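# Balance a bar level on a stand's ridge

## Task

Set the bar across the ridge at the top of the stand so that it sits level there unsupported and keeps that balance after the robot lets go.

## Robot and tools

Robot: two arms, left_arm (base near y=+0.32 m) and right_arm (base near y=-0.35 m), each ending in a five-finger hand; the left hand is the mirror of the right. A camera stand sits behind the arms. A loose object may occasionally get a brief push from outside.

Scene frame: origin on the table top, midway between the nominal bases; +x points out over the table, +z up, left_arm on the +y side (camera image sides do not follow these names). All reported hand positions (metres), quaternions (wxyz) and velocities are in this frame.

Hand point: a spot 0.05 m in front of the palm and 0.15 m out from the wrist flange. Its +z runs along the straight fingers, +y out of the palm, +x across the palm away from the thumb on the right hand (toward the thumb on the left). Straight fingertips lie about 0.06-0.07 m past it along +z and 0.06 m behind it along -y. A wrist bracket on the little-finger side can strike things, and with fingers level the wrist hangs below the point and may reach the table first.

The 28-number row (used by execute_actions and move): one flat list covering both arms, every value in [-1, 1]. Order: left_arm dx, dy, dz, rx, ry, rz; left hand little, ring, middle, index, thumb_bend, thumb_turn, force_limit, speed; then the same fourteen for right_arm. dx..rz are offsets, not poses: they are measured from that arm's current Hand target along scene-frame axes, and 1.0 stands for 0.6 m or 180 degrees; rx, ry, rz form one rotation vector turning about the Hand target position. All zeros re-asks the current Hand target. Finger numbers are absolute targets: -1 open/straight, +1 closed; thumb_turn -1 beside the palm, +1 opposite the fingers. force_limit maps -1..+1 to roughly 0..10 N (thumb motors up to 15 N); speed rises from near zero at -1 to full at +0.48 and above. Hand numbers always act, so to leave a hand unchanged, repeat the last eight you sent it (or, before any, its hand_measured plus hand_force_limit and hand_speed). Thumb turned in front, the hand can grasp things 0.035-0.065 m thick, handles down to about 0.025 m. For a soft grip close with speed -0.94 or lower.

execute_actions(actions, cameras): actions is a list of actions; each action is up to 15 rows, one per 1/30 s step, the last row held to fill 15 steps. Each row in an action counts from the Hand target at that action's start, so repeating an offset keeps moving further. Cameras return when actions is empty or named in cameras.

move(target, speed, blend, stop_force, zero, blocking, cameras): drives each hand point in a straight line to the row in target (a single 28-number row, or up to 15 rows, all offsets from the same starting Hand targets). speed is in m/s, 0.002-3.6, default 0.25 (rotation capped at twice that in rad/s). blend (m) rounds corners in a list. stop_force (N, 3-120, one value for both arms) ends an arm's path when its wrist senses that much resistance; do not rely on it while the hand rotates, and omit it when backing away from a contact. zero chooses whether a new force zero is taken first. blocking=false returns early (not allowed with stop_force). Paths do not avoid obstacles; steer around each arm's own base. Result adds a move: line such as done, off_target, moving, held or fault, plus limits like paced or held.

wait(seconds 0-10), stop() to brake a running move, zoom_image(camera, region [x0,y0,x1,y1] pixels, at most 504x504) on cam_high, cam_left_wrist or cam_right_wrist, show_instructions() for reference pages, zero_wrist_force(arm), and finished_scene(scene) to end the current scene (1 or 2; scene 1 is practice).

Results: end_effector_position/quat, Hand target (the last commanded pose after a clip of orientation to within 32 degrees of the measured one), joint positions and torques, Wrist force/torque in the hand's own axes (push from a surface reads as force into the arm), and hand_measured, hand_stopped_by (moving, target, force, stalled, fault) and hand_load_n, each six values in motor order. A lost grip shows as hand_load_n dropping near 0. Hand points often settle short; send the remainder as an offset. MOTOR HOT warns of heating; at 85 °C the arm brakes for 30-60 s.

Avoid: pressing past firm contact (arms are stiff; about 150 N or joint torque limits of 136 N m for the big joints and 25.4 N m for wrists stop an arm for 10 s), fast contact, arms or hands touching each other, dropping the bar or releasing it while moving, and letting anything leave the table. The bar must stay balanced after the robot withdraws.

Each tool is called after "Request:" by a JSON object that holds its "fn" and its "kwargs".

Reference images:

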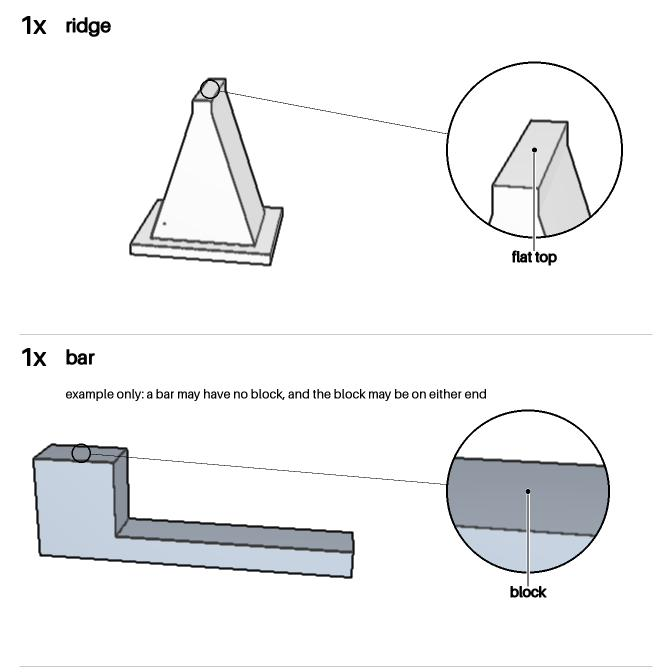

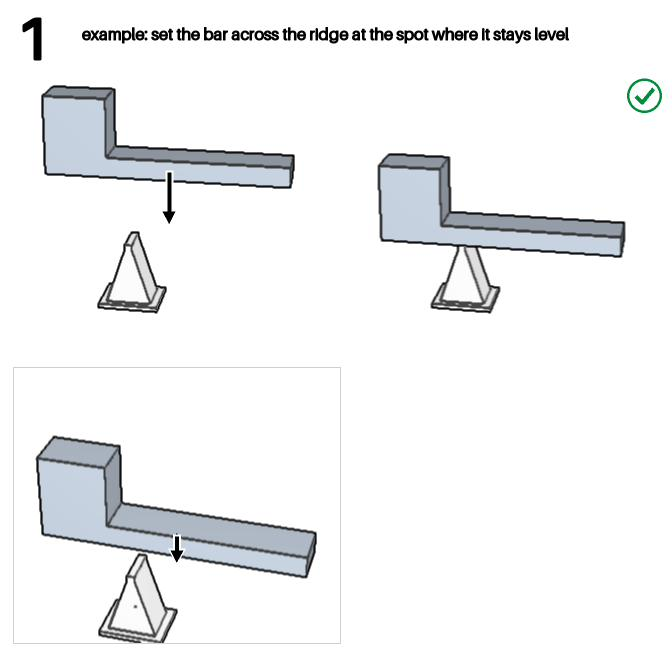

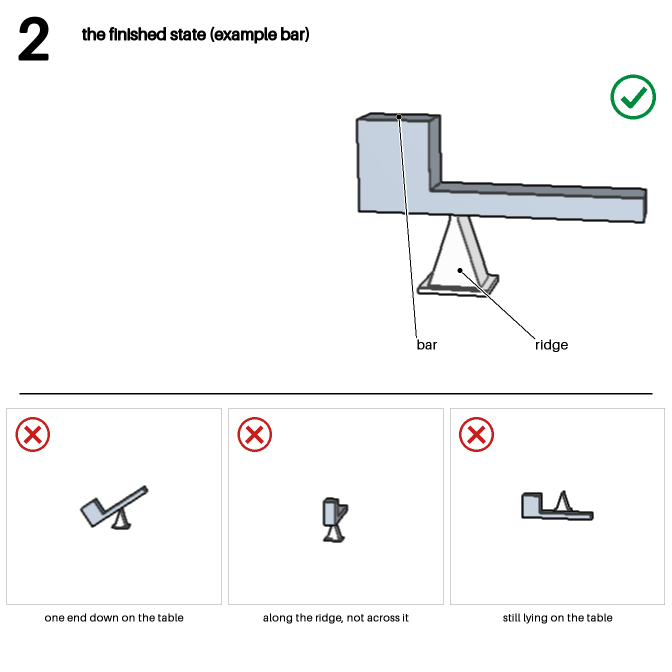

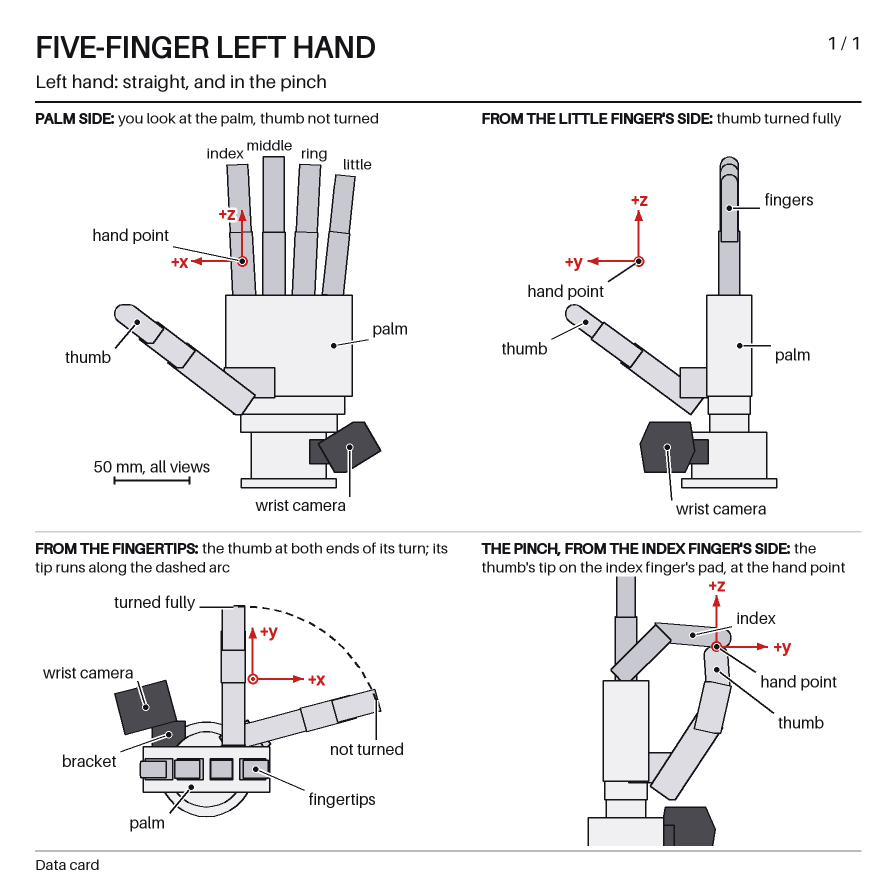

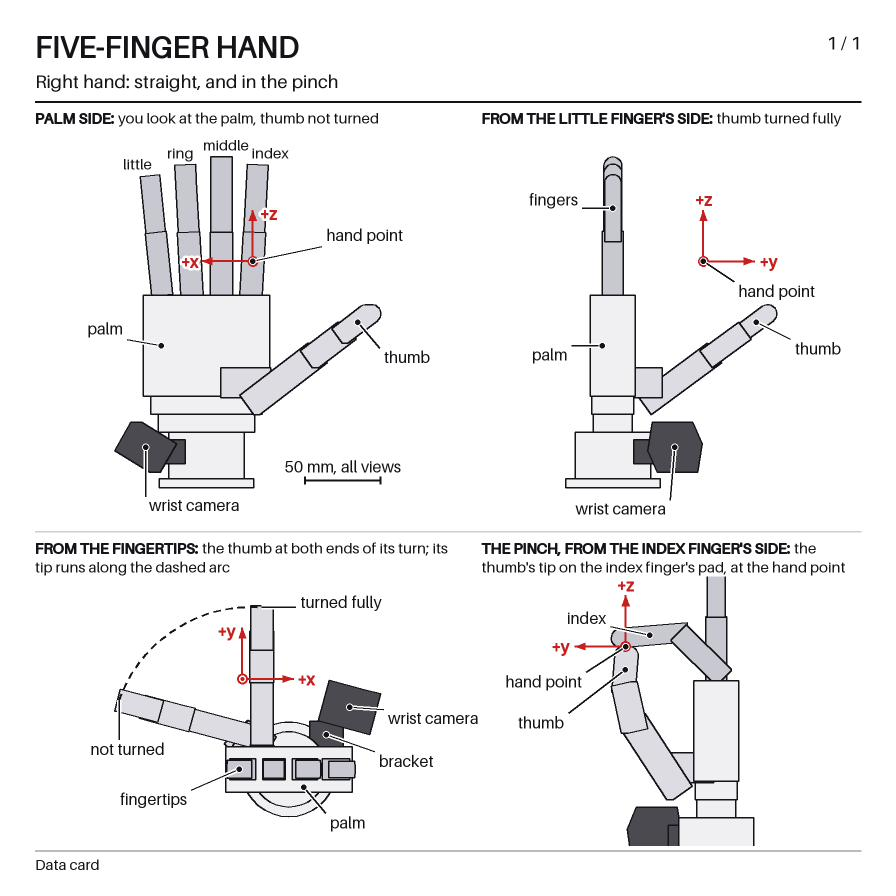

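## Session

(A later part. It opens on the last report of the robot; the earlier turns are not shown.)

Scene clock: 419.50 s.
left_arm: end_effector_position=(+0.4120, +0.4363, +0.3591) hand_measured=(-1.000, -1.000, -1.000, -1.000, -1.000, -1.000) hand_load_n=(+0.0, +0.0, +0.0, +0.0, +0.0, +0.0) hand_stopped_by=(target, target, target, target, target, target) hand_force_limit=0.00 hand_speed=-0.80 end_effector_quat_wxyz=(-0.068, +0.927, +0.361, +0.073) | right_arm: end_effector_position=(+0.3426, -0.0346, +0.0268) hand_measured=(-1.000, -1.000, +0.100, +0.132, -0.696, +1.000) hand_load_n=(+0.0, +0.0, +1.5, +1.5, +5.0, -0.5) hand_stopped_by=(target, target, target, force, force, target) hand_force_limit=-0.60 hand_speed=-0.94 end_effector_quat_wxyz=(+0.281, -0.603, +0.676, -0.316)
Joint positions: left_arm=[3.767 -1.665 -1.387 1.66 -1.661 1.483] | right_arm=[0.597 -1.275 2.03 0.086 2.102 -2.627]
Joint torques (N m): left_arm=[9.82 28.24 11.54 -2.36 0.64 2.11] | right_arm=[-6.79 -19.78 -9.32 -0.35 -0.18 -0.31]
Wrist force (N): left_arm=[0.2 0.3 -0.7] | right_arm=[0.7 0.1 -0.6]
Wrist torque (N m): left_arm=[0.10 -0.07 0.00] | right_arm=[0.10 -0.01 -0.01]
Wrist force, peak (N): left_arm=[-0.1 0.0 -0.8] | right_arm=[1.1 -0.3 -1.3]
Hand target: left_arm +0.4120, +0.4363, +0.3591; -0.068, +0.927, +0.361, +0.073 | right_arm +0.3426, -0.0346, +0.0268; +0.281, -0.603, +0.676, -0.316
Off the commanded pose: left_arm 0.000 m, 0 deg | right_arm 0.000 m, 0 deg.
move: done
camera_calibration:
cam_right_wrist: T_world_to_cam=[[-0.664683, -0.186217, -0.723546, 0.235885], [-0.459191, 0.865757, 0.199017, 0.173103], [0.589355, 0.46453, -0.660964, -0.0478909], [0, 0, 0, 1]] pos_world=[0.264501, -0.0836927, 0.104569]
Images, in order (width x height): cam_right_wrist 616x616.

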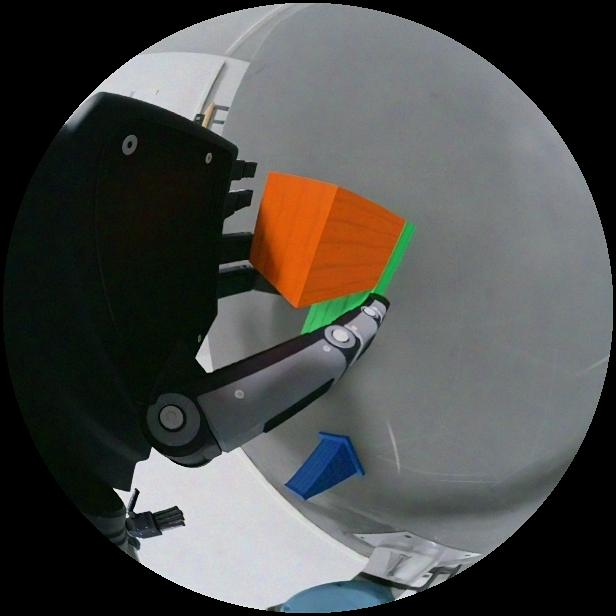

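Request:
{"fn": "move", "kwargs": {"target": [[0,0,0,0,0,0,-1,-1,-1,-1,-1,-1,0,-0.8,0,0,0.008,0,0,0,-1,-1,0.1,0.4,-0.45,1,-0.6,-0.94]], "speed": 0.02, "cameras": ["cam_high","cam_right_wrist"]}}

Request:
{"fn": "zoom_image", "kwargs": {"camera": "cam_right_wrist", "region": [200, 160, 460, 420]}}

Request:
{"fn": "zoom_image", "kwargs": {"camera": "cam_high", "region": [290, 110, 390, 190]}}

Scene clock: 428.80 s.
left_arm: end_effector_position=(+0.4120, +0.4363, +0.3591) hand_measured=(-1.000, -1.000, -1.000, -1.000, -1.000, -1.000) hand_load_n=(+0.0, +0.0, +0.0, +0.0, +0.0, +0.0) hand_stopped_by=(target, target, target, target, target, target) hand_force_limit=0.00 hand_speed=-0.80 end_effector_quat_wxyz=(-0.068, +0.927, +0.361, +0.073) | right_arm: end_effector_position=(+0.3426, -0.0346, +0.0317) hand_measured=(-1.000, -1.000, +0.100, +0.134, -0.694, +1.000) hand_load_n=(+0.0, +0.0, +0.0, +0.0, +0.0, -0.5) hand_stopped_by=(target, target, target, force, force, target) hand_force_limit=-0.60 hand_speed=-0.94 end_effector_quat_wxyz=(+0.281, -0.603, +0.676, -0.316)
Joint positions: left_arm=[3.767 -1.665 -1.387 1.66 -1.661 1.483] | right_arm=[0.597 -1.284 2.026 0.1 2.102 -2.627]
Joint torques (N m): left_arm=[8.8 28.04 11.86 -2.04 0.5 2.18] | right_arm=[-5.7 -22.61 -26.07 0.4 0.12 -0.95]
Wrist force (N): left_arm=[-0.1 0.1 -0.4] | right_arm=[0.7 0.9 0.3]
Wrist torque (N m): left_arm=[0.04 -0.01 -0.02] | right_arm=[0.14 -0.06 -0.01]
Wrist force, peak (N): left_arm=[-0.2 0.2 -0.6] | right_arm=[0.7 1.5 0.6]
Hand target: left_arm +0.4120, +0.4363, +0.3591; -0.068, +0.927, +0.361, +0.073 | right_arm +0.3426, -0.0346, +0.0316; +0.281, -0.603, +0.676, -0.316
Off the commanded pose: left_arm 0.000 m, 0 deg | right_arm 0.000 m, 0 deg.
move: done
camera_calibration:
cam_right_wrist: T_world_to_cam=[[-0.664694, -0.186226, -0.723534, 0.239431], [-0.459141, 0.865797, 0.19896, 0.172124], [0.589382, 0.464451, -0.660995, -0.0446627], [0, 0, 0, 1]] pos_world=[0.264501, -0.0836924, 0.109469]
Images, in order (width x height): cam_high 672x504, cam_right_wrist 616x616.

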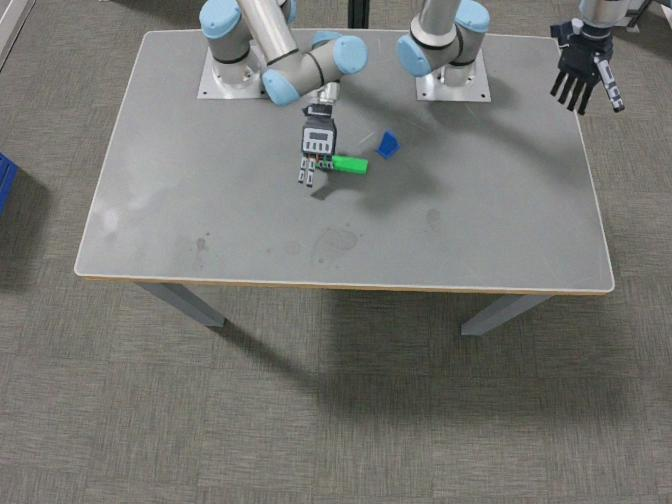

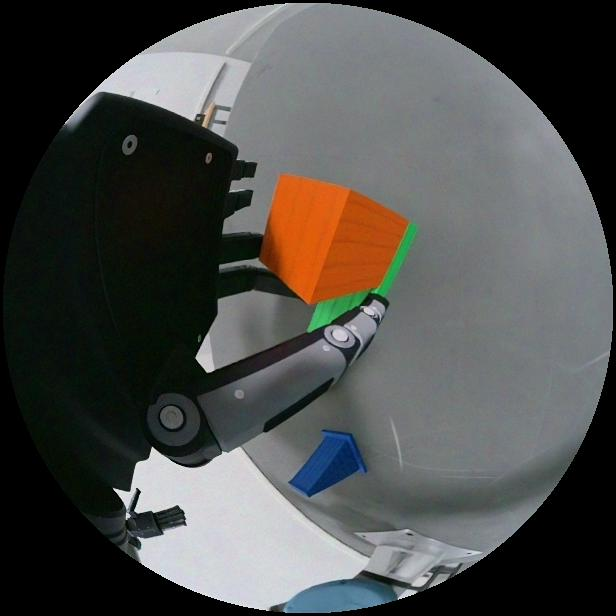

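Scaled by 1.938 from the camera's 616x616 image, which has a finer 880x880 frame.

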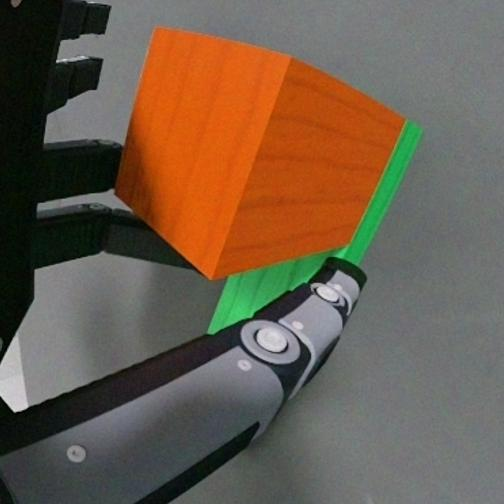

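Scaled by 5.040 from the camera's 672x504 image, which has a finer 960x720 frame.

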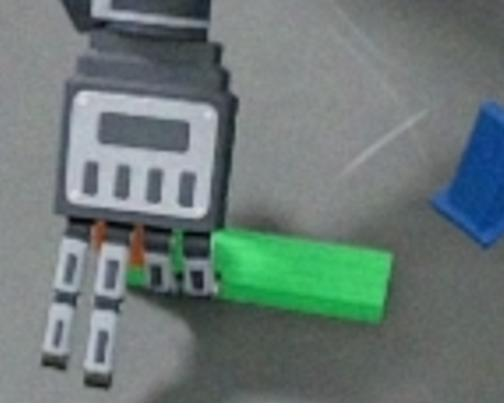

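Request:
{"fn": "move", "kwargs": {"target": [[0,0,0,0,0,0,-1,-1,-1,-1,-1,-1,0,-0.8,0,0,0,0,0,0,-1,-1,0.06,0.06,-1,1,0,-0.3],[0,0,0,0,0,0,-1,-1,-1,-1,-1,-1,0,-0.8,0,0,-0.0178,0,0,0,-1,-1,0.06,0.06,-1,1,0,-0.3],[0,0,0,0,0,0,-1,-1,-1,-1,-1,-1,0,-0.8,0,0,-0.0178,0,0,0,-1,-1,0.1,0.1,-0.45,1,-0.3,-0.9]], "speed": 0.02, "cameras": ["cam_right_wrist"]}}

Request:
{"fn": "zoom_image", "kwargs": {"camera": "cam_right_wrist", "region": [200, 160, 460, 420]}}

Scene clock: 454.83 s.
left_arm: end_effector_position=(+0.4120, +0.4363, +0.3591) hand_measured=(-1.000, -1.000, -1.000, -1.000, -1.000, -1.000) hand_load_n=(+0.0, +0.0, +0.0, +0.0, +0.0, +0.0) hand_stopped_by=(target, target, target, target, target, target) hand_force_limit=0.00 hand_speed=-0.80 end_effector_quat_wxyz=(-0.068, +0.927, +0.361, +0.073) | right_arm: end_effector_position=(+0.3426, -0.0346, +0.0209) hand_measured=(-1.000, -1.000, +0.100, +0.100, -0.696, +1.000) hand_load_n=(+0.0, +0.0, +3.0, +0.0, +5.5, +0.0) hand_stopped_by=(target, target, target, target, force, target) hand_force_limit=-0.30 hand_speed=-0.90 end_effector_quat_wxyz=(+0.281, -0.603, +0.676, -0.316)
Joint positions: left_arm=[3.767 -1.665 -1.387 1.66 -1.661 1.483] | right_arm=[0.597 -1.264 2.036 0.07 2.102 -2.627]
Joint torques (N m): left_arm=[9.33 27.22 11.67 -1.94 0.41 2.06] | right_arm=[-4.92 -29.88 -28.93 2.72 0.19 0.31]
Wrist force (N): left_arm=[0.1 0.0 -0.5] | right_arm=[0.9 -0.3 -1.2]
Wrist torque (N m): left_arm=[0.04 -0.05 -0.01] | right_arm=[0.08 -0.03 -0.03]
Wrist force, peak (N): left_arm=[-0.1 0.2 -0.8] | right_arm=[1.1 -0.3 -1.9]
Hand target: left_arm +0.4120, +0.4363, +0.3591; -0.068, +0.927, +0.361, +0.073 | right_arm +0.3426, -0.0346, +0.0209; +0.281, -0.603, +0.676, -0.316
Off the commanded pose: left_arm 0.000 m, 0 deg | right_arm 0.000 m, 0 deg.
move: done
camera_calibration:
cam_right_wrist: T_world_to_cam=[[-0.664683, -0.186217, -0.723546, 0.231616], [-0.459191, 0.865757, 0.199017, 0.174277], [0.589355, 0.46453, -0.660964, -0.0517906], [0, 0, 0, 1]] pos_world=[0.264501, -0.0836927, 0.0986692]
Images, in order (width x height): cam_right_wrist 616x616.

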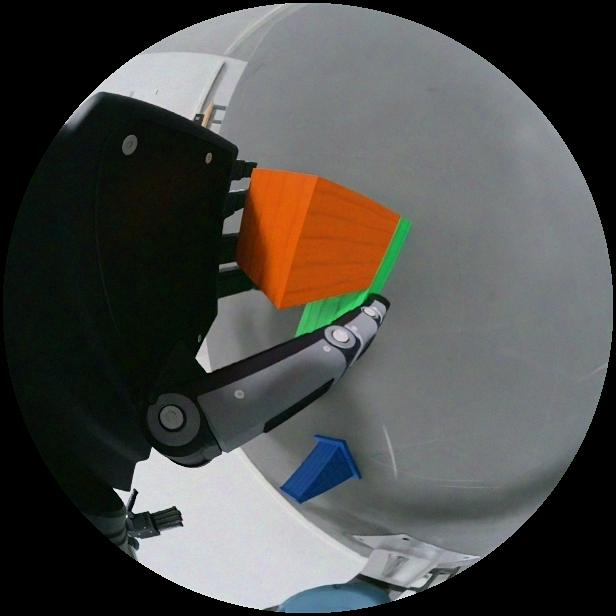

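Scaled by 1.938 from the camera's 616x616 image, which has a finer 880x880 frame.

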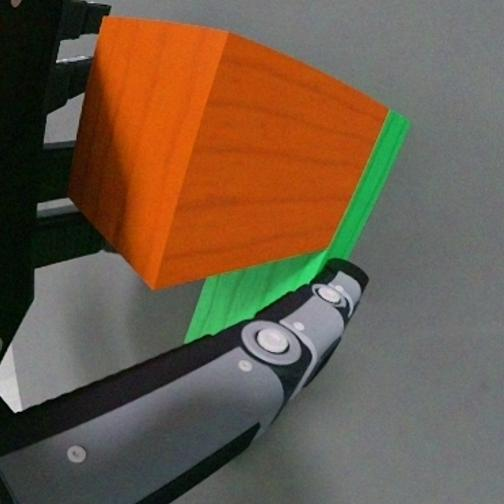

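Request:
{"fn": "move", "kwargs": {"target": [[0,0,0,0,0,0,-1,-1,-1,-1,-1,-1,0,-0.8,0,0,0,0,0,0,-1,-1,0.1,0.4,-0.45,1,-0.5,-0.94],[0,0,0,0,0,0,-1,-1,-1,-1,-1,-1,0,-0.8,0,0,0.0135,0,0,0,-1,-1,0.1,0.4,-0.45,1,-0.5,-0.94]], "speed": 0.02, "cameras": ["cam_high","cam_right_wrist"]}}

Request:
{"fn": "zoom_image", "kwargs": {"camera": "cam_right_wrist", "region": [200, 160, 460, 420]}}

Request:
{"fn": "zoom_image", "kwargs": {"camera": "cam_high", "region": [290, 110, 390, 190]}}

Scene clock: 462.93 s.
left_arm: end_effector_position=(+0.4120, +0.4363, +0.3591) hand_measured=(-1.000, -1.000, -1.000, -1.000, -1.000, -1.000) hand_load_n=(+0.0, +0.0, +0.0, +0.0, +0.0, +0.0) hand_stopped_by=(target, target, target, target, target, target) hand_force_limit=0.00 hand_speed=-0.80 end_effector_quat_wxyz=(-0.068, +0.927, +0.361, +0.073) | right_arm: end_effector_position=(+0.3426, -0.0346, +0.0291) hand_measured=(-1.000, -1.000, +0.100, +0.132, -0.696, +1.000) hand_load_n=(+0.0, +0.0, +2.5, +3.0, +5.5, -1.5) hand_stopped_by=(target, target, target, force, force, target) hand_force_limit=-0.50 hand_speed=-0.94 end_effector_quat_wxyz=(+0.281, -0.603, +0.676, -0.316)
Joint positions: left_arm=[3.767 -1.665 -1.387 1.66 -1.661 1.483] | right_arm=[0.597 -1.279 2.028 0.093 2.102 -2.627]
Joint torques (N m): left_arm=[8.6 27.5 11.44 -1.68 0.44 1.97] | right_arm=[-5.46 -18.04 -20.54 -0.79 0.26 -0.45]
Wrist force (N): left_arm=[-0.2 0.2 -0.4] | right_arm=[0.7 1.8 0.4]
Wrist torque (N m): left_arm=[0.06 0.02 -0.04] | right_arm=[0.19 -0.04 0.00]
Wrist force, peak (N): left_arm=[-0.1 0.0 -0.8] | right_arm=[0.7 1.9 0.7]
Hand target: left_arm +0.4120, +0.4363, +0.3591; -0.068, +0.927, +0.361, +0.073 | right_arm +0.3426, -0.0346, +0.0290; +0.281, -0.603, +0.676, -0.316
Off the commanded pose: left_arm 0.000 m, 0 deg | right_arm 0.000 m, 0 deg.
move: done
camera_calibration:
cam_right_wrist: T_world_to_cam=[[-0.664694, -0.186226, -0.723534, 0.23755], [-0.459141, 0.865797, 0.19896, 0.172641], [0.589382, 0.464451, -0.660995, -0.0463812], [0, 0, 0, 1]] pos_world=[0.264501, -0.0836924, 0.106869]
Images, in order (width x height): cam_high 672x504, cam_right_wrist 616x616.

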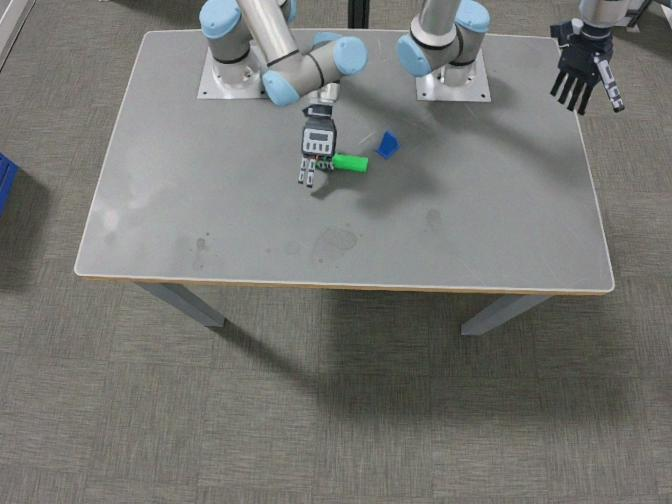

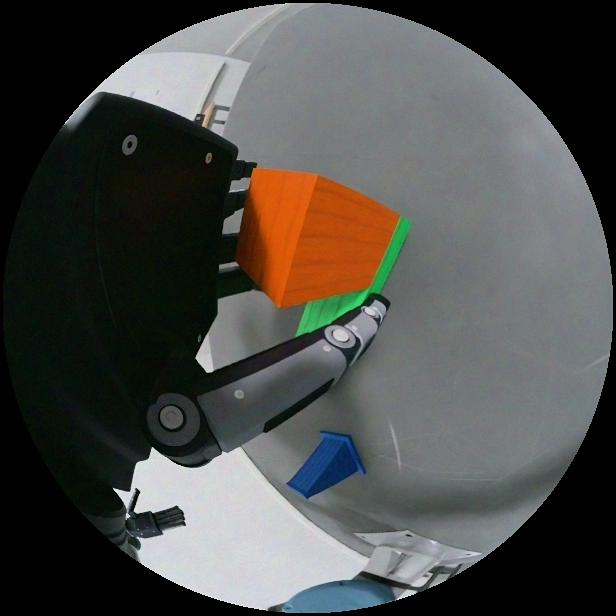

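Scaled by 1.938 from the camera's 616x616 image, which has a finer 880x880 frame.

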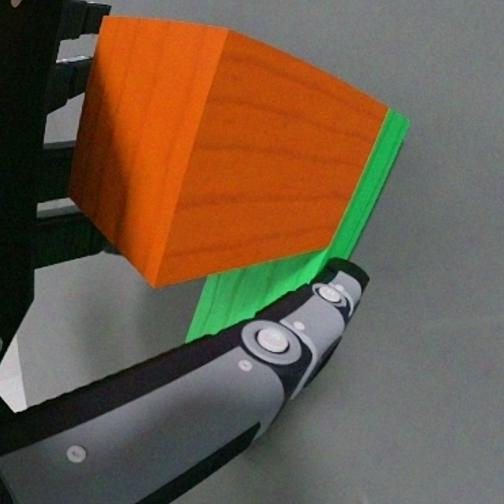

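Scaled by 5.040 from the camera's 672x504 image, which has a finer 960x720 frame.

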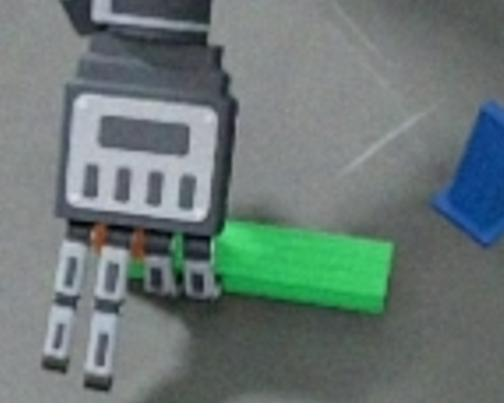

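Request:
{"fn": "move", "kwargs": {"target": [[0,0,0,0,0,0,-1,-1,-1,-1,-1,-1,0,-0.8,0,0,0.13,0,0,0,-1,-1,0.1,0.4,-0.45,1,-0.5,-0.94],[0,0,0,0,0,0,-1,-1,-1,-1,-1,-1,0,-0.8,-0.115,0.2793,0.157,0,0,0.292,-1,-1,0.1,0.4,-0.45,1,-0.5,-0.94]], "speed": 0.12, "blend": 0.02, "cameras": ["cam_high","cam_right_wrist"]}}

Request:
{"fn": "zoom_image", "kwargs": {"camera": "cam_high", "region": [340, 90, 420, 170]}}

Request:
{"fn": "zoom_image", "kwargs": {"camera": "cam_right_wrist", "region": [200, 160, 460, 420]}}

Scene clock: 494.47 s.
left_arm: end_effector_position=(+0.4120, +0.4363, +0.3591) hand_measured=(-1.000, -1.000, -1.000, -1.000, -1.000, -1.000) hand_load_n=(+0.0, +0.0, +0.0, +0.0, +0.0, +0.0) hand_stopped_by=(target, target, target, target, target, target) hand_force_limit=0.00 hand_speed=-0.80 end_effector_quat_wxyz=(-0.068, +0.927, +0.361, +0.073) | right_arm: end_effector_position=(+0.2736, +0.1331, +0.1232) hand_measured=(-1.000, -1.000, +0.100, +0.132, -0.696, +1.000) hand_load_n=(+0.0, +0.0, +2.5, +2.5, +6.0, -1.5) hand_stopped_by=(target, target, target, force, force, target) hand_force_limit=-0.50 hand_speed=-0.94 end_effector_quat_wxyz=(-0.392, +0.840, -0.339, +0.159) end_effector_velocity=(+0.000, -0.001, -0.001) end_effector_angular_velocity=(+0.000, +0.001, -0.006)
Joint positions: left_arm=[3.767 -1.665 -1.387 1.66 -1.661 1.483] | right_arm=[0.702 -1.352 1.802 0.25 1.502 -3.201]
Joint velocities: left_arm=[within noise] | right_arm=[0 -0.002 0.005 -0.003 0.004 0.004]
Joint torques (N m): left_arm=[8.67 27.41 12.22 -1.34 0.45 2.08] | right_arm=[-8.59 -32.34 -12.44 -1.45 1.17 2.42]
Wrist force (N): left_arm=[0.0 0.0 -0.4] | right_arm=[0.6 1.8 0.4]
Wrist torque (N m): left_arm=[0.03 -0.03 -0.02] | right_arm=[0.19 -0.03 0.00]
Wrist force, peak (N): left_arm=[0.1 0.2 -0.8] | right_arm=[0.7 2.6 1.9]
Hand target: left_arm +0.4120, +0.4363, +0.3591; -0.068, +0.927, +0.361, +0.073 | right_arm +0.2736, +0.1330, +0.1232; -0.392, +0.840, -0.339, +0.159
Off the commanded pose: left_arm 0.000 m, 0 deg | right_arm 0.000 m, 0 deg.
move: done
camera_calibration:
cam_right_wrist: T_world_to_cam=[[-0.256127, -0.641025, -0.723523, 0.239774], [-0.966585, 0.161622, 0.198977, 0.209605], [-0.0106121, 0.75031, -0.661001, 0.104832], [0, 0, 0, 1]] pos_world=[0.265126, 0.0411675, 0.201069]
Images, in order (width x height): cam_high 672x504, cam_right_wrist 616x616.

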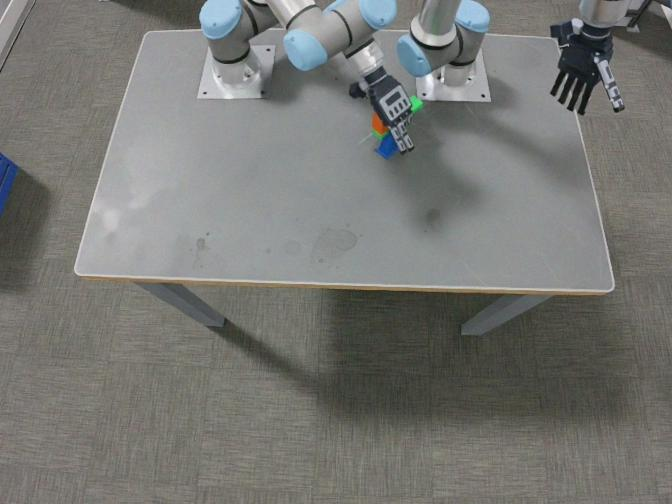

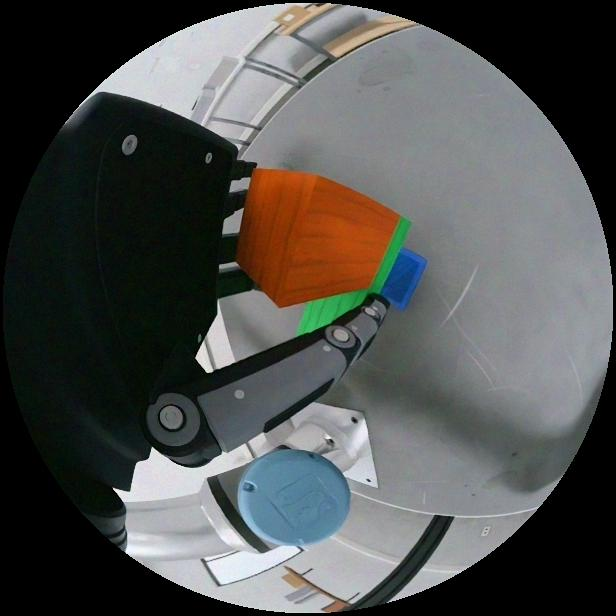

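Scaled by 6.300 from the camera's 672x504 image, which has a finer 960x720 frame.

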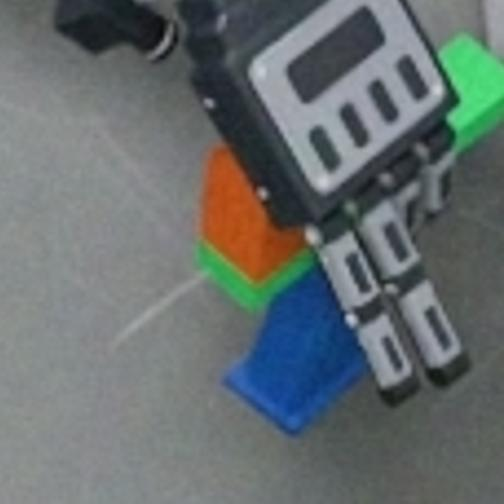

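Scaled by 1.938 from the camera's 616x616 image, which has a finer 880x880 frame.

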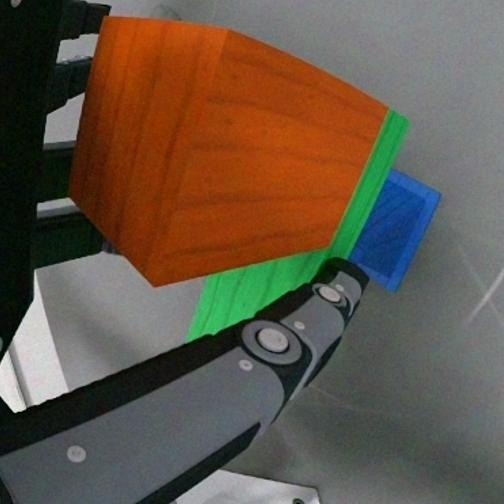

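Request:
{"fn": "zoom_image", "kwargs": {"camera": "cam_high", "region": [365, 105, 405, 145]}}

Request:
{"fn": "zoom_image", "kwargs": {"camera": "cam_high", "region": [395, 80, 435, 120]}}

Scaled by 12.600 from the camera's 672x504 image, which has a finer 960x720 frame.

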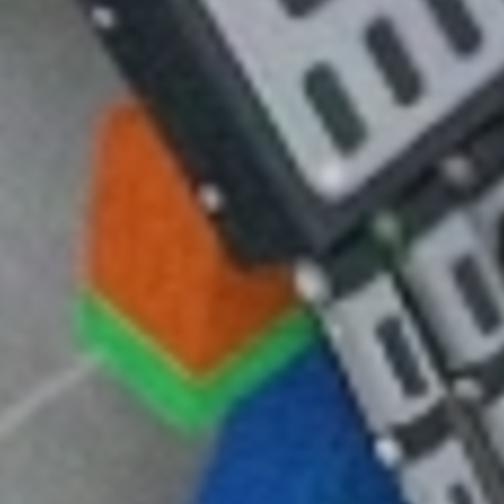

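Scaled by 12.600 from the camera's 672x504 image, which has a finer 960x720 frame.

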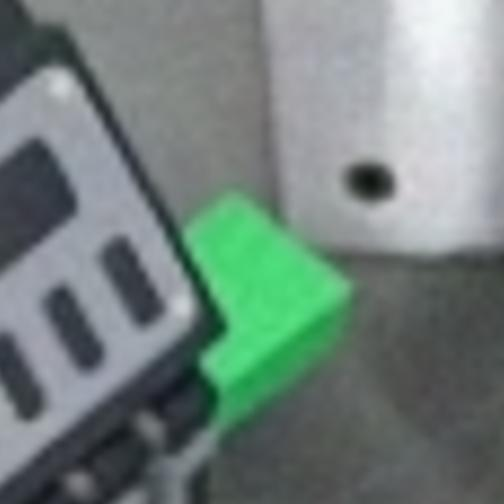

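Request:
{"fn": "move", "kwargs": {"target": [[0,0,0,0,0,0,-1,-1,-1,-1,-1,-1,0,-0.8,0.0083,0.0083,-0.045,0,0,0,-1,-1,0.1,0.4,-0.45,1,-0.5,-0.94]], "speed": 0.05, "stop_force": 4, "cameras": ["cam_high","cam_right_wrist"]}}

Request:
{"fn": "zoom_image", "kwargs": {"camera": "cam_high", "region": [365, 115, 405, 155]}}

Request:
{"fn": "zoom_image", "kwargs": {"camera": "cam_high", "region": [395, 85, 435, 125]}}

Request:
{"fn": "zoom_image", "kwargs": {"camera": "cam_right_wrist", "region": [300, 180, 460, 340]}}

Scene clock: 564.30 s.
left_arm: end_effector_position=(+0.4120, +0.4363, +0.3591) hand_measured=(-1.000, -1.000, -1.000, -1.000, -1.000, -1.000) hand_load_n=(+0.0, +0.0, +0.0, +0.0, -0.5, +0.0) hand_stopped_by=(target, target, target, target, target, target) hand_force_limit=0.00 hand_speed=-0.80 end_effector_quat_wxyz=(-0.068, +0.927, +0.361, +0.073) | right_arm: end_effector_position=(+0.2786, +0.1380, +0.0962) hand_measured=(-1.000, -1.000, +0.100, +0.132, -0.696, +1.000) hand_load_n=(+0.0, +0.0, +2.5, +3.0, +6.0, -1.5) hand_stopped_by=(target, target, target, force, force, target) hand_force_limit=-0.50 hand_speed=-0.94 end_effector_quat_wxyz=(-0.392, +0.840, -0.339, +0.159)
Joint positions: left_arm=[3.767 -1.665 -1.387 1.66 -1.661 1.483] | right_arm=[0.704 -1.306 1.821 0.185 1.503 -3.2]
Joint torques (N m): left_arm=[7.57 26.73 12.12 -1.06 0.35 2.02] | right_arm=[4.03 -34.22 -33.72 0.61 0.06 1.46]
Wrist force (N): left_arm=[0.1 0.2 -0.5] | right_arm=[0.6 1.7 0.5]
Wrist torque (N m): left_arm=[0.06 -0.04 -0.01] | right_arm=[0.19 -0.02 0.00]
Wrist force, peak (N): left_arm=[-0.2 0.1 -0.8] | right_arm=[0.8 2.0 1.2]
Hand target: left_arm +0.4120, +0.4363, +0.3591; -0.068, +0.927, +0.361, +0.073 | right_arm +0.2786, +0.1380, +0.0962; -0.392, +0.840, -0.339, +0.159
Off the commanded pose: left_arm 0.000 m, 0 deg | right_arm 0.000 m, 0 deg.
move: done
camera_calibration:
cam_right_wrist: T_world_to_cam=[[-0.256259, -0.640935, -0.723556, 0.224625], [-0.966551, 0.16177, 0.199021, 0.219014], [-0.0105105, 0.750355, -0.660951, 0.0832569], [0, 0, 0, 1]] pos_world=[0.270125, 0.046068, 0.173969]
Images, in order (width x height): cam_high 672x504, cam_right_wrist 616x616.

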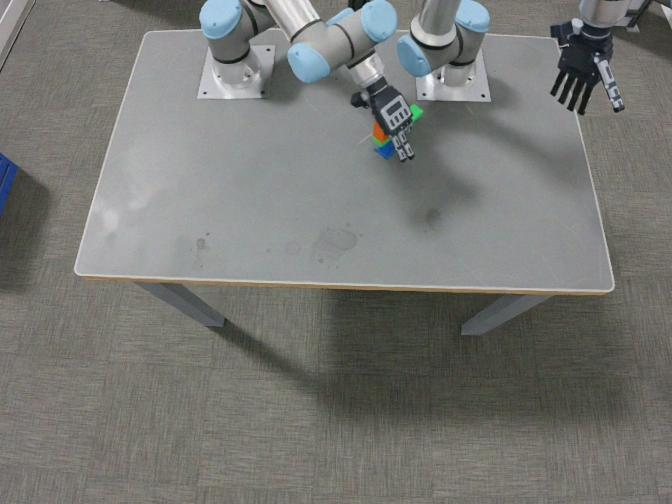

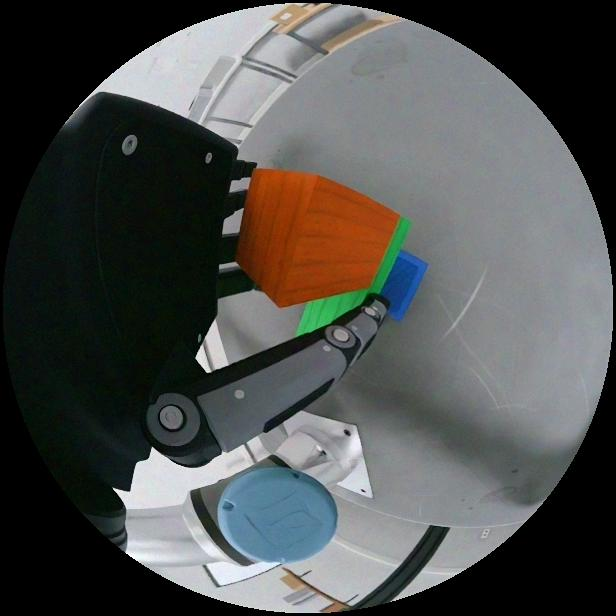

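Scaled by 12.600 from the camera's 672x504 image, which has a finer 960x720 frame.

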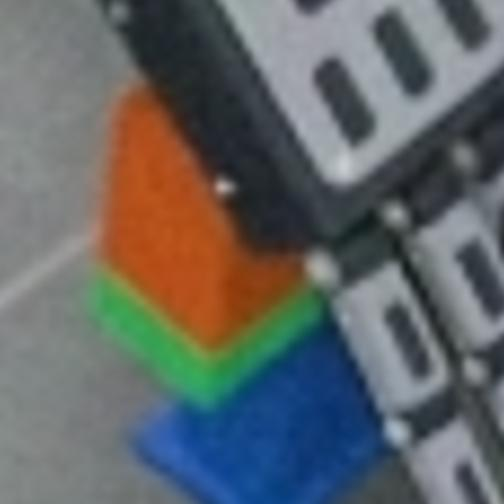

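Scaled by 12.600 from the camera's 672x504 image, which has a finer 960x720 frame.

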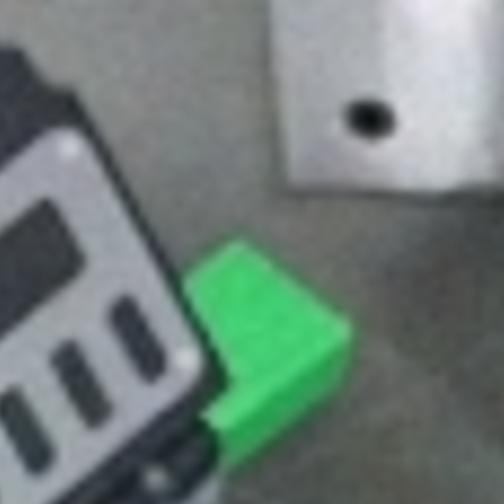

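Scaled by 3.150 from the camera's 616x616 image, which has a finer 880x880 frame.

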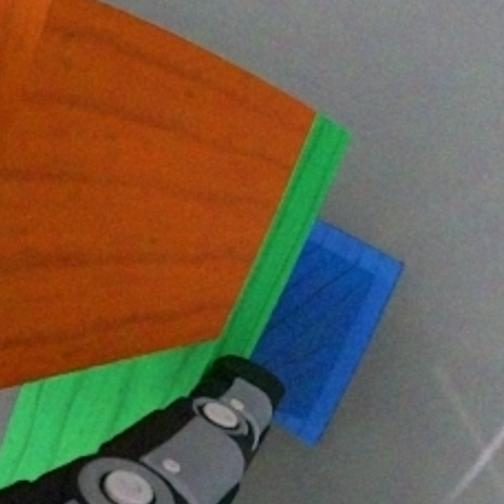

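Request:
{"fn": "move", "kwargs": {"target": [[0,0,0,0,0,0,-1,-1,-1,-1,-1,-1,0,-0.8,-0.0008,0.0017,-0.032,0,0,0,-1,-1,0.1,0.4,-0.45,1,-0.5,-0.94]], "speed": 0.012, "stop_force": 3, "cameras": ["cam_high","cam_right_wrist"]}}

Request:
{"fn": "zoom_image", "kwargs": {"camera": "cam_high", "region": [365, 115, 405, 155]}}

Request:
{"fn": "zoom_image", "kwargs": {"camera": "cam_high", "region": [395, 85, 435, 125]}}

Request:
{"fn": "zoom_image", "kwargs": {"camera": "cam_right_wrist", "region": [300, 180, 460, 340]}}

Scene clock: 680.67 s.
left_arm: end_effector_position=(+0.4120, +0.4363, +0.3591) hand_measured=(-1.000, -1.000, -1.000, -1.000, -1.000, -1.000) hand_load_n=(+0.0, +0.0, +0.0, +0.0, -0.5, +0.0) hand_stopped_by=(target, target, target, target, target, target) hand_force_limit=0.00 hand_speed=-0.80 end_effector_quat_wxyz=(-0.068, +0.927, +0.361, +0.073) | right_arm: end_effector_position=(+0.2784, +0.1384, +0.0893) hand_measured=(-1.000, -1.000, +0.100, +0.132, -0.696, +1.000) hand_load_n=(+0.0, +0.0, +3.5, +1.5, +5.5, -0.5) hand_stopped_by=(target, target, target, force, force, target) hand_force_limit=-0.50 hand_speed=-0.94 end_effector_quat_wxyz=(-0.392, +0.840, -0.339, +0.159)
Joint positions: left_arm=[3.767 -1.665 -1.387 1.66 -1.661 1.483] | right_arm=[0.705 -1.297 1.83 0.168 1.503 -3.199]
Joint torques (N m): left_arm=[7.79 26.71 11.65 -0.87 0.32 2] | right_arm=[-6.85 -33.7 -33.57 -1.31 -1.64 -1.17]
Wrist force (N): left_arm=[0.0 0.2 -0.5] | right_arm=[0.8 1.8 0.3]
Wrist torque (N m): left_arm=[0.06 -0.03 -0.02] | right_arm=[0.21 -0.06 0.01]
Wrist force, peak (N): left_arm=[0.3 -0.1 -0.8] | right_arm=[1.2 -2.0 -2.4]
Hand target: left_arm +0.4120, +0.4363, +0.3591; -0.068, +0.927, +0.361, +0.073 | right_arm +0.2784, +0.1384, +0.0893; -0.392, +0.840, -0.339, +0.159 (not the last commanded pose)
Off the commanded pose: left_arm 0.000 m, 0 deg | right_arm 0.012 m, 0 deg.
move: contact (right_arm)
camera_calibration:
cam_right_wrist: T_world_to_cam=[[-0.256321, -0.640924, -0.723544, 0.219878], [-0.966535, 0.161811, 0.199068, 0.220212], [-0.0105099, 0.750355, -0.660951, 0.0783949], [0, 0, 0, 1]] pos_world=[0.270025, 0.0464681, 0.167069]
Images, in order (width x height): cam_high 672x504, cam_right_wrist 616x616.

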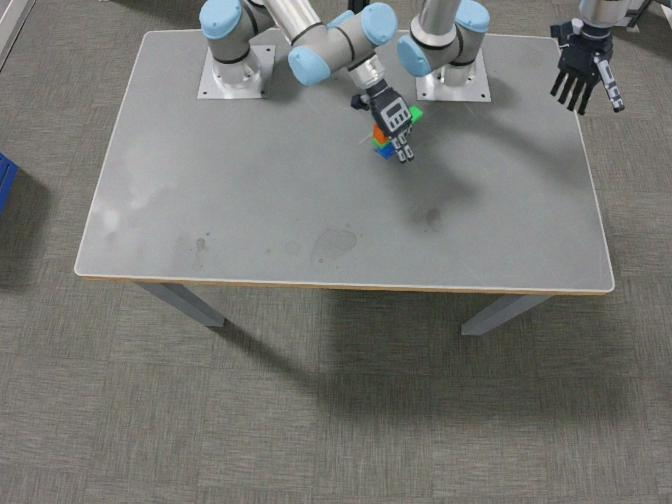

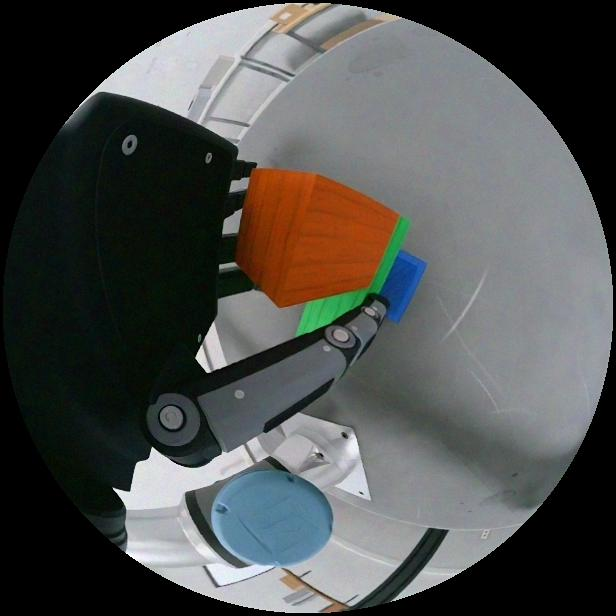

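Scaled by 12.600 from the camera's 672x504 image, which has a finer 960x720 frame.

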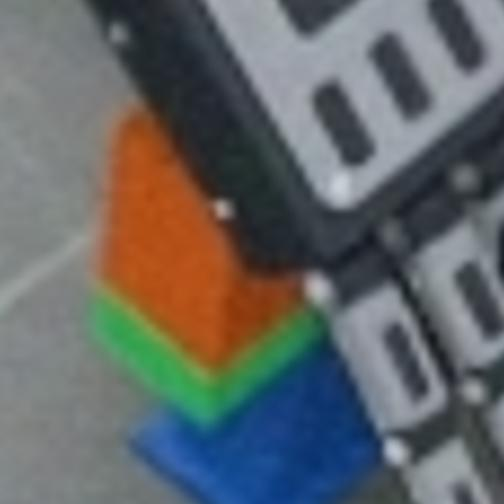

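Scaled by 12.600 from the camera's 672x504 image, which has a finer 960x720 frame.

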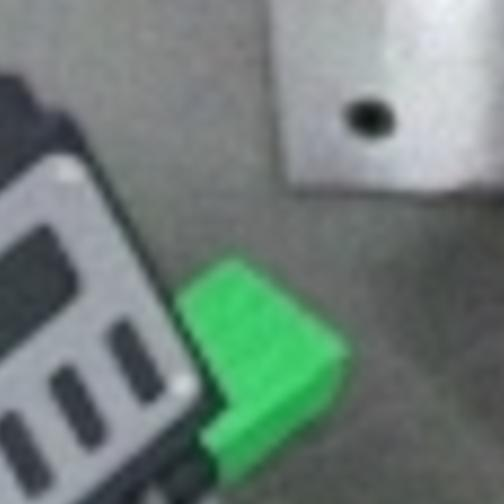

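Scaled by 3.150 from the camera's 616x616 image, which has a finer 880x880 frame.

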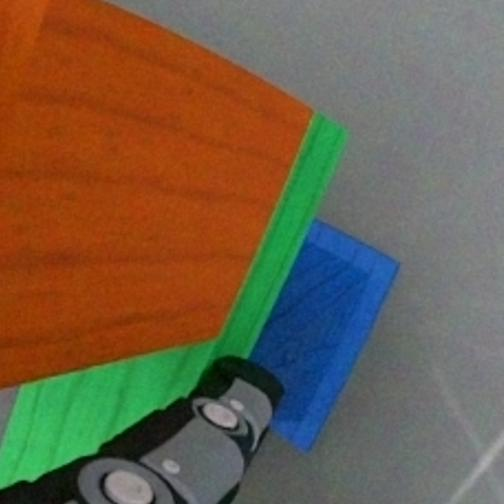

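Request:
{"fn": "move", "kwargs": {"target": [[0,0,0,0,0,0,-1,-1,-1,-1,-1,-1,0,-0.8,0,0,-0.0012,0,0,0,-1,-1,0.1,0.4,-0.703,1,-0.5,-0.94]], "speed": 0.01, "cameras": ["cam_right_wrist"]}}

Request:
{"fn": "zoom_image", "kwargs": {"camera": "cam_right_wrist", "region": [220, 160, 420, 360]}}

Scene clock: 722.20 s.
left_arm: end_effector_position=(+0.4120, +0.4363, +0.3591) hand_measured=(-1.000, -1.000, -1.000, -1.000, -1.000, -1.000) hand_load_n=(+0.0, +0.0, +0.0, +0.0, +0.0, +0.0) hand_stopped_by=(target, target, target, target, target, target) hand_force_limit=0.00 hand_speed=-0.80 end_effector_quat_wxyz=(-0.068, +0.927, +0.361, +0.073) | right_arm: end_effector_position=(+0.2785, +0.1384, +0.0886) hand_measured=(-1.000, -1.000, +0.100, +0.132, -0.706, +1.000) hand_load_n=(-0.5, +0.0, +2.0, +0.5, +2.0, -0.5) hand_stopped_by=(target, target, target, force, target, target) hand_force_limit=-0.50 hand_speed=-0.94 end_effector_quat_wxyz=(-0.392, +0.840, -0.339, +0.159)
Joint positions: left_arm=[3.767 -1.665 -1.387 1.66 -1.661 1.483] | right_arm=[0.705 -1.296 1.83 0.166 1.503 -3.199]
Joint torques (N m): left_arm=[7.51 26.6 11.98 -1.02 0.31 1.96] | right_arm=[-7.03 -18.45 -5.79 -0.4 -1.46 -1.38]
Wrist force (N): left_arm=[0.0 0.0 -0.4] | right_arm=[1.0 -2.0 -0.5]
Wrist torque (N m): left_arm=[0.02 -0.02 -0.02] | right_arm=[0.03 -0.01 -0.07]
Wrist force, peak (N): left_arm=[0.3 0.0 -0.7] | right_arm=[1.3 -2.0 -1.0]
Hand target: left_arm +0.4120, +0.4363, +0.3591; -0.068, +0.927, +0.361, +0.073 | right_arm +0.2784, +0.1384, +0.0886; -0.392, +0.840, -0.339, +0.159
Off the commanded pose: left_arm 0.000 m, 0 deg | right_arm 0.000 m, 0 deg.
move: done
camera_calibration:
cam_right_wrist: T_world_to_cam=[[-0.25619, -0.640893, -0.723618, 0.219346], [-0.966569, 0.161708, 0.198983, 0.22038], [-0.0105115, 0.750404, -0.660896, 0.0779209], [0, 0, 0, 1]] pos_world=[0.270026, 0.0464679, 0.166369]
Images, in order (width x height): cam_right_wrist 616x616.

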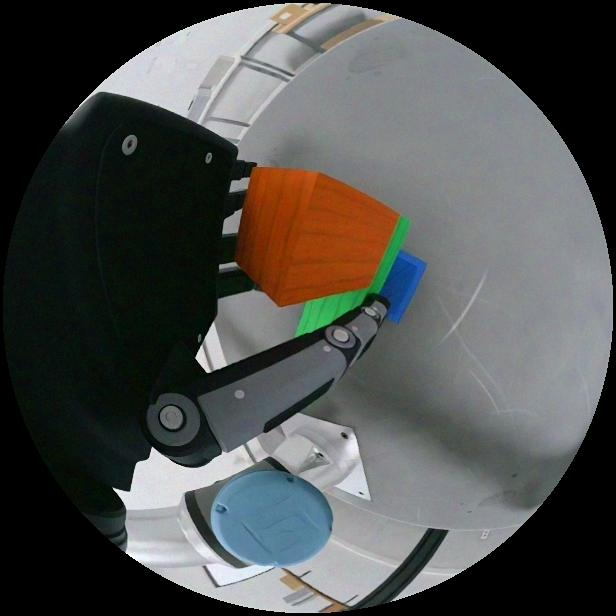

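Scaled by 2.520 from the camera's 616x616 image, which has a finer 880x880 frame.

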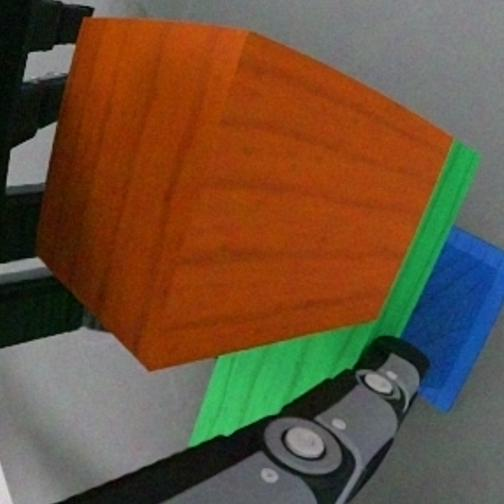

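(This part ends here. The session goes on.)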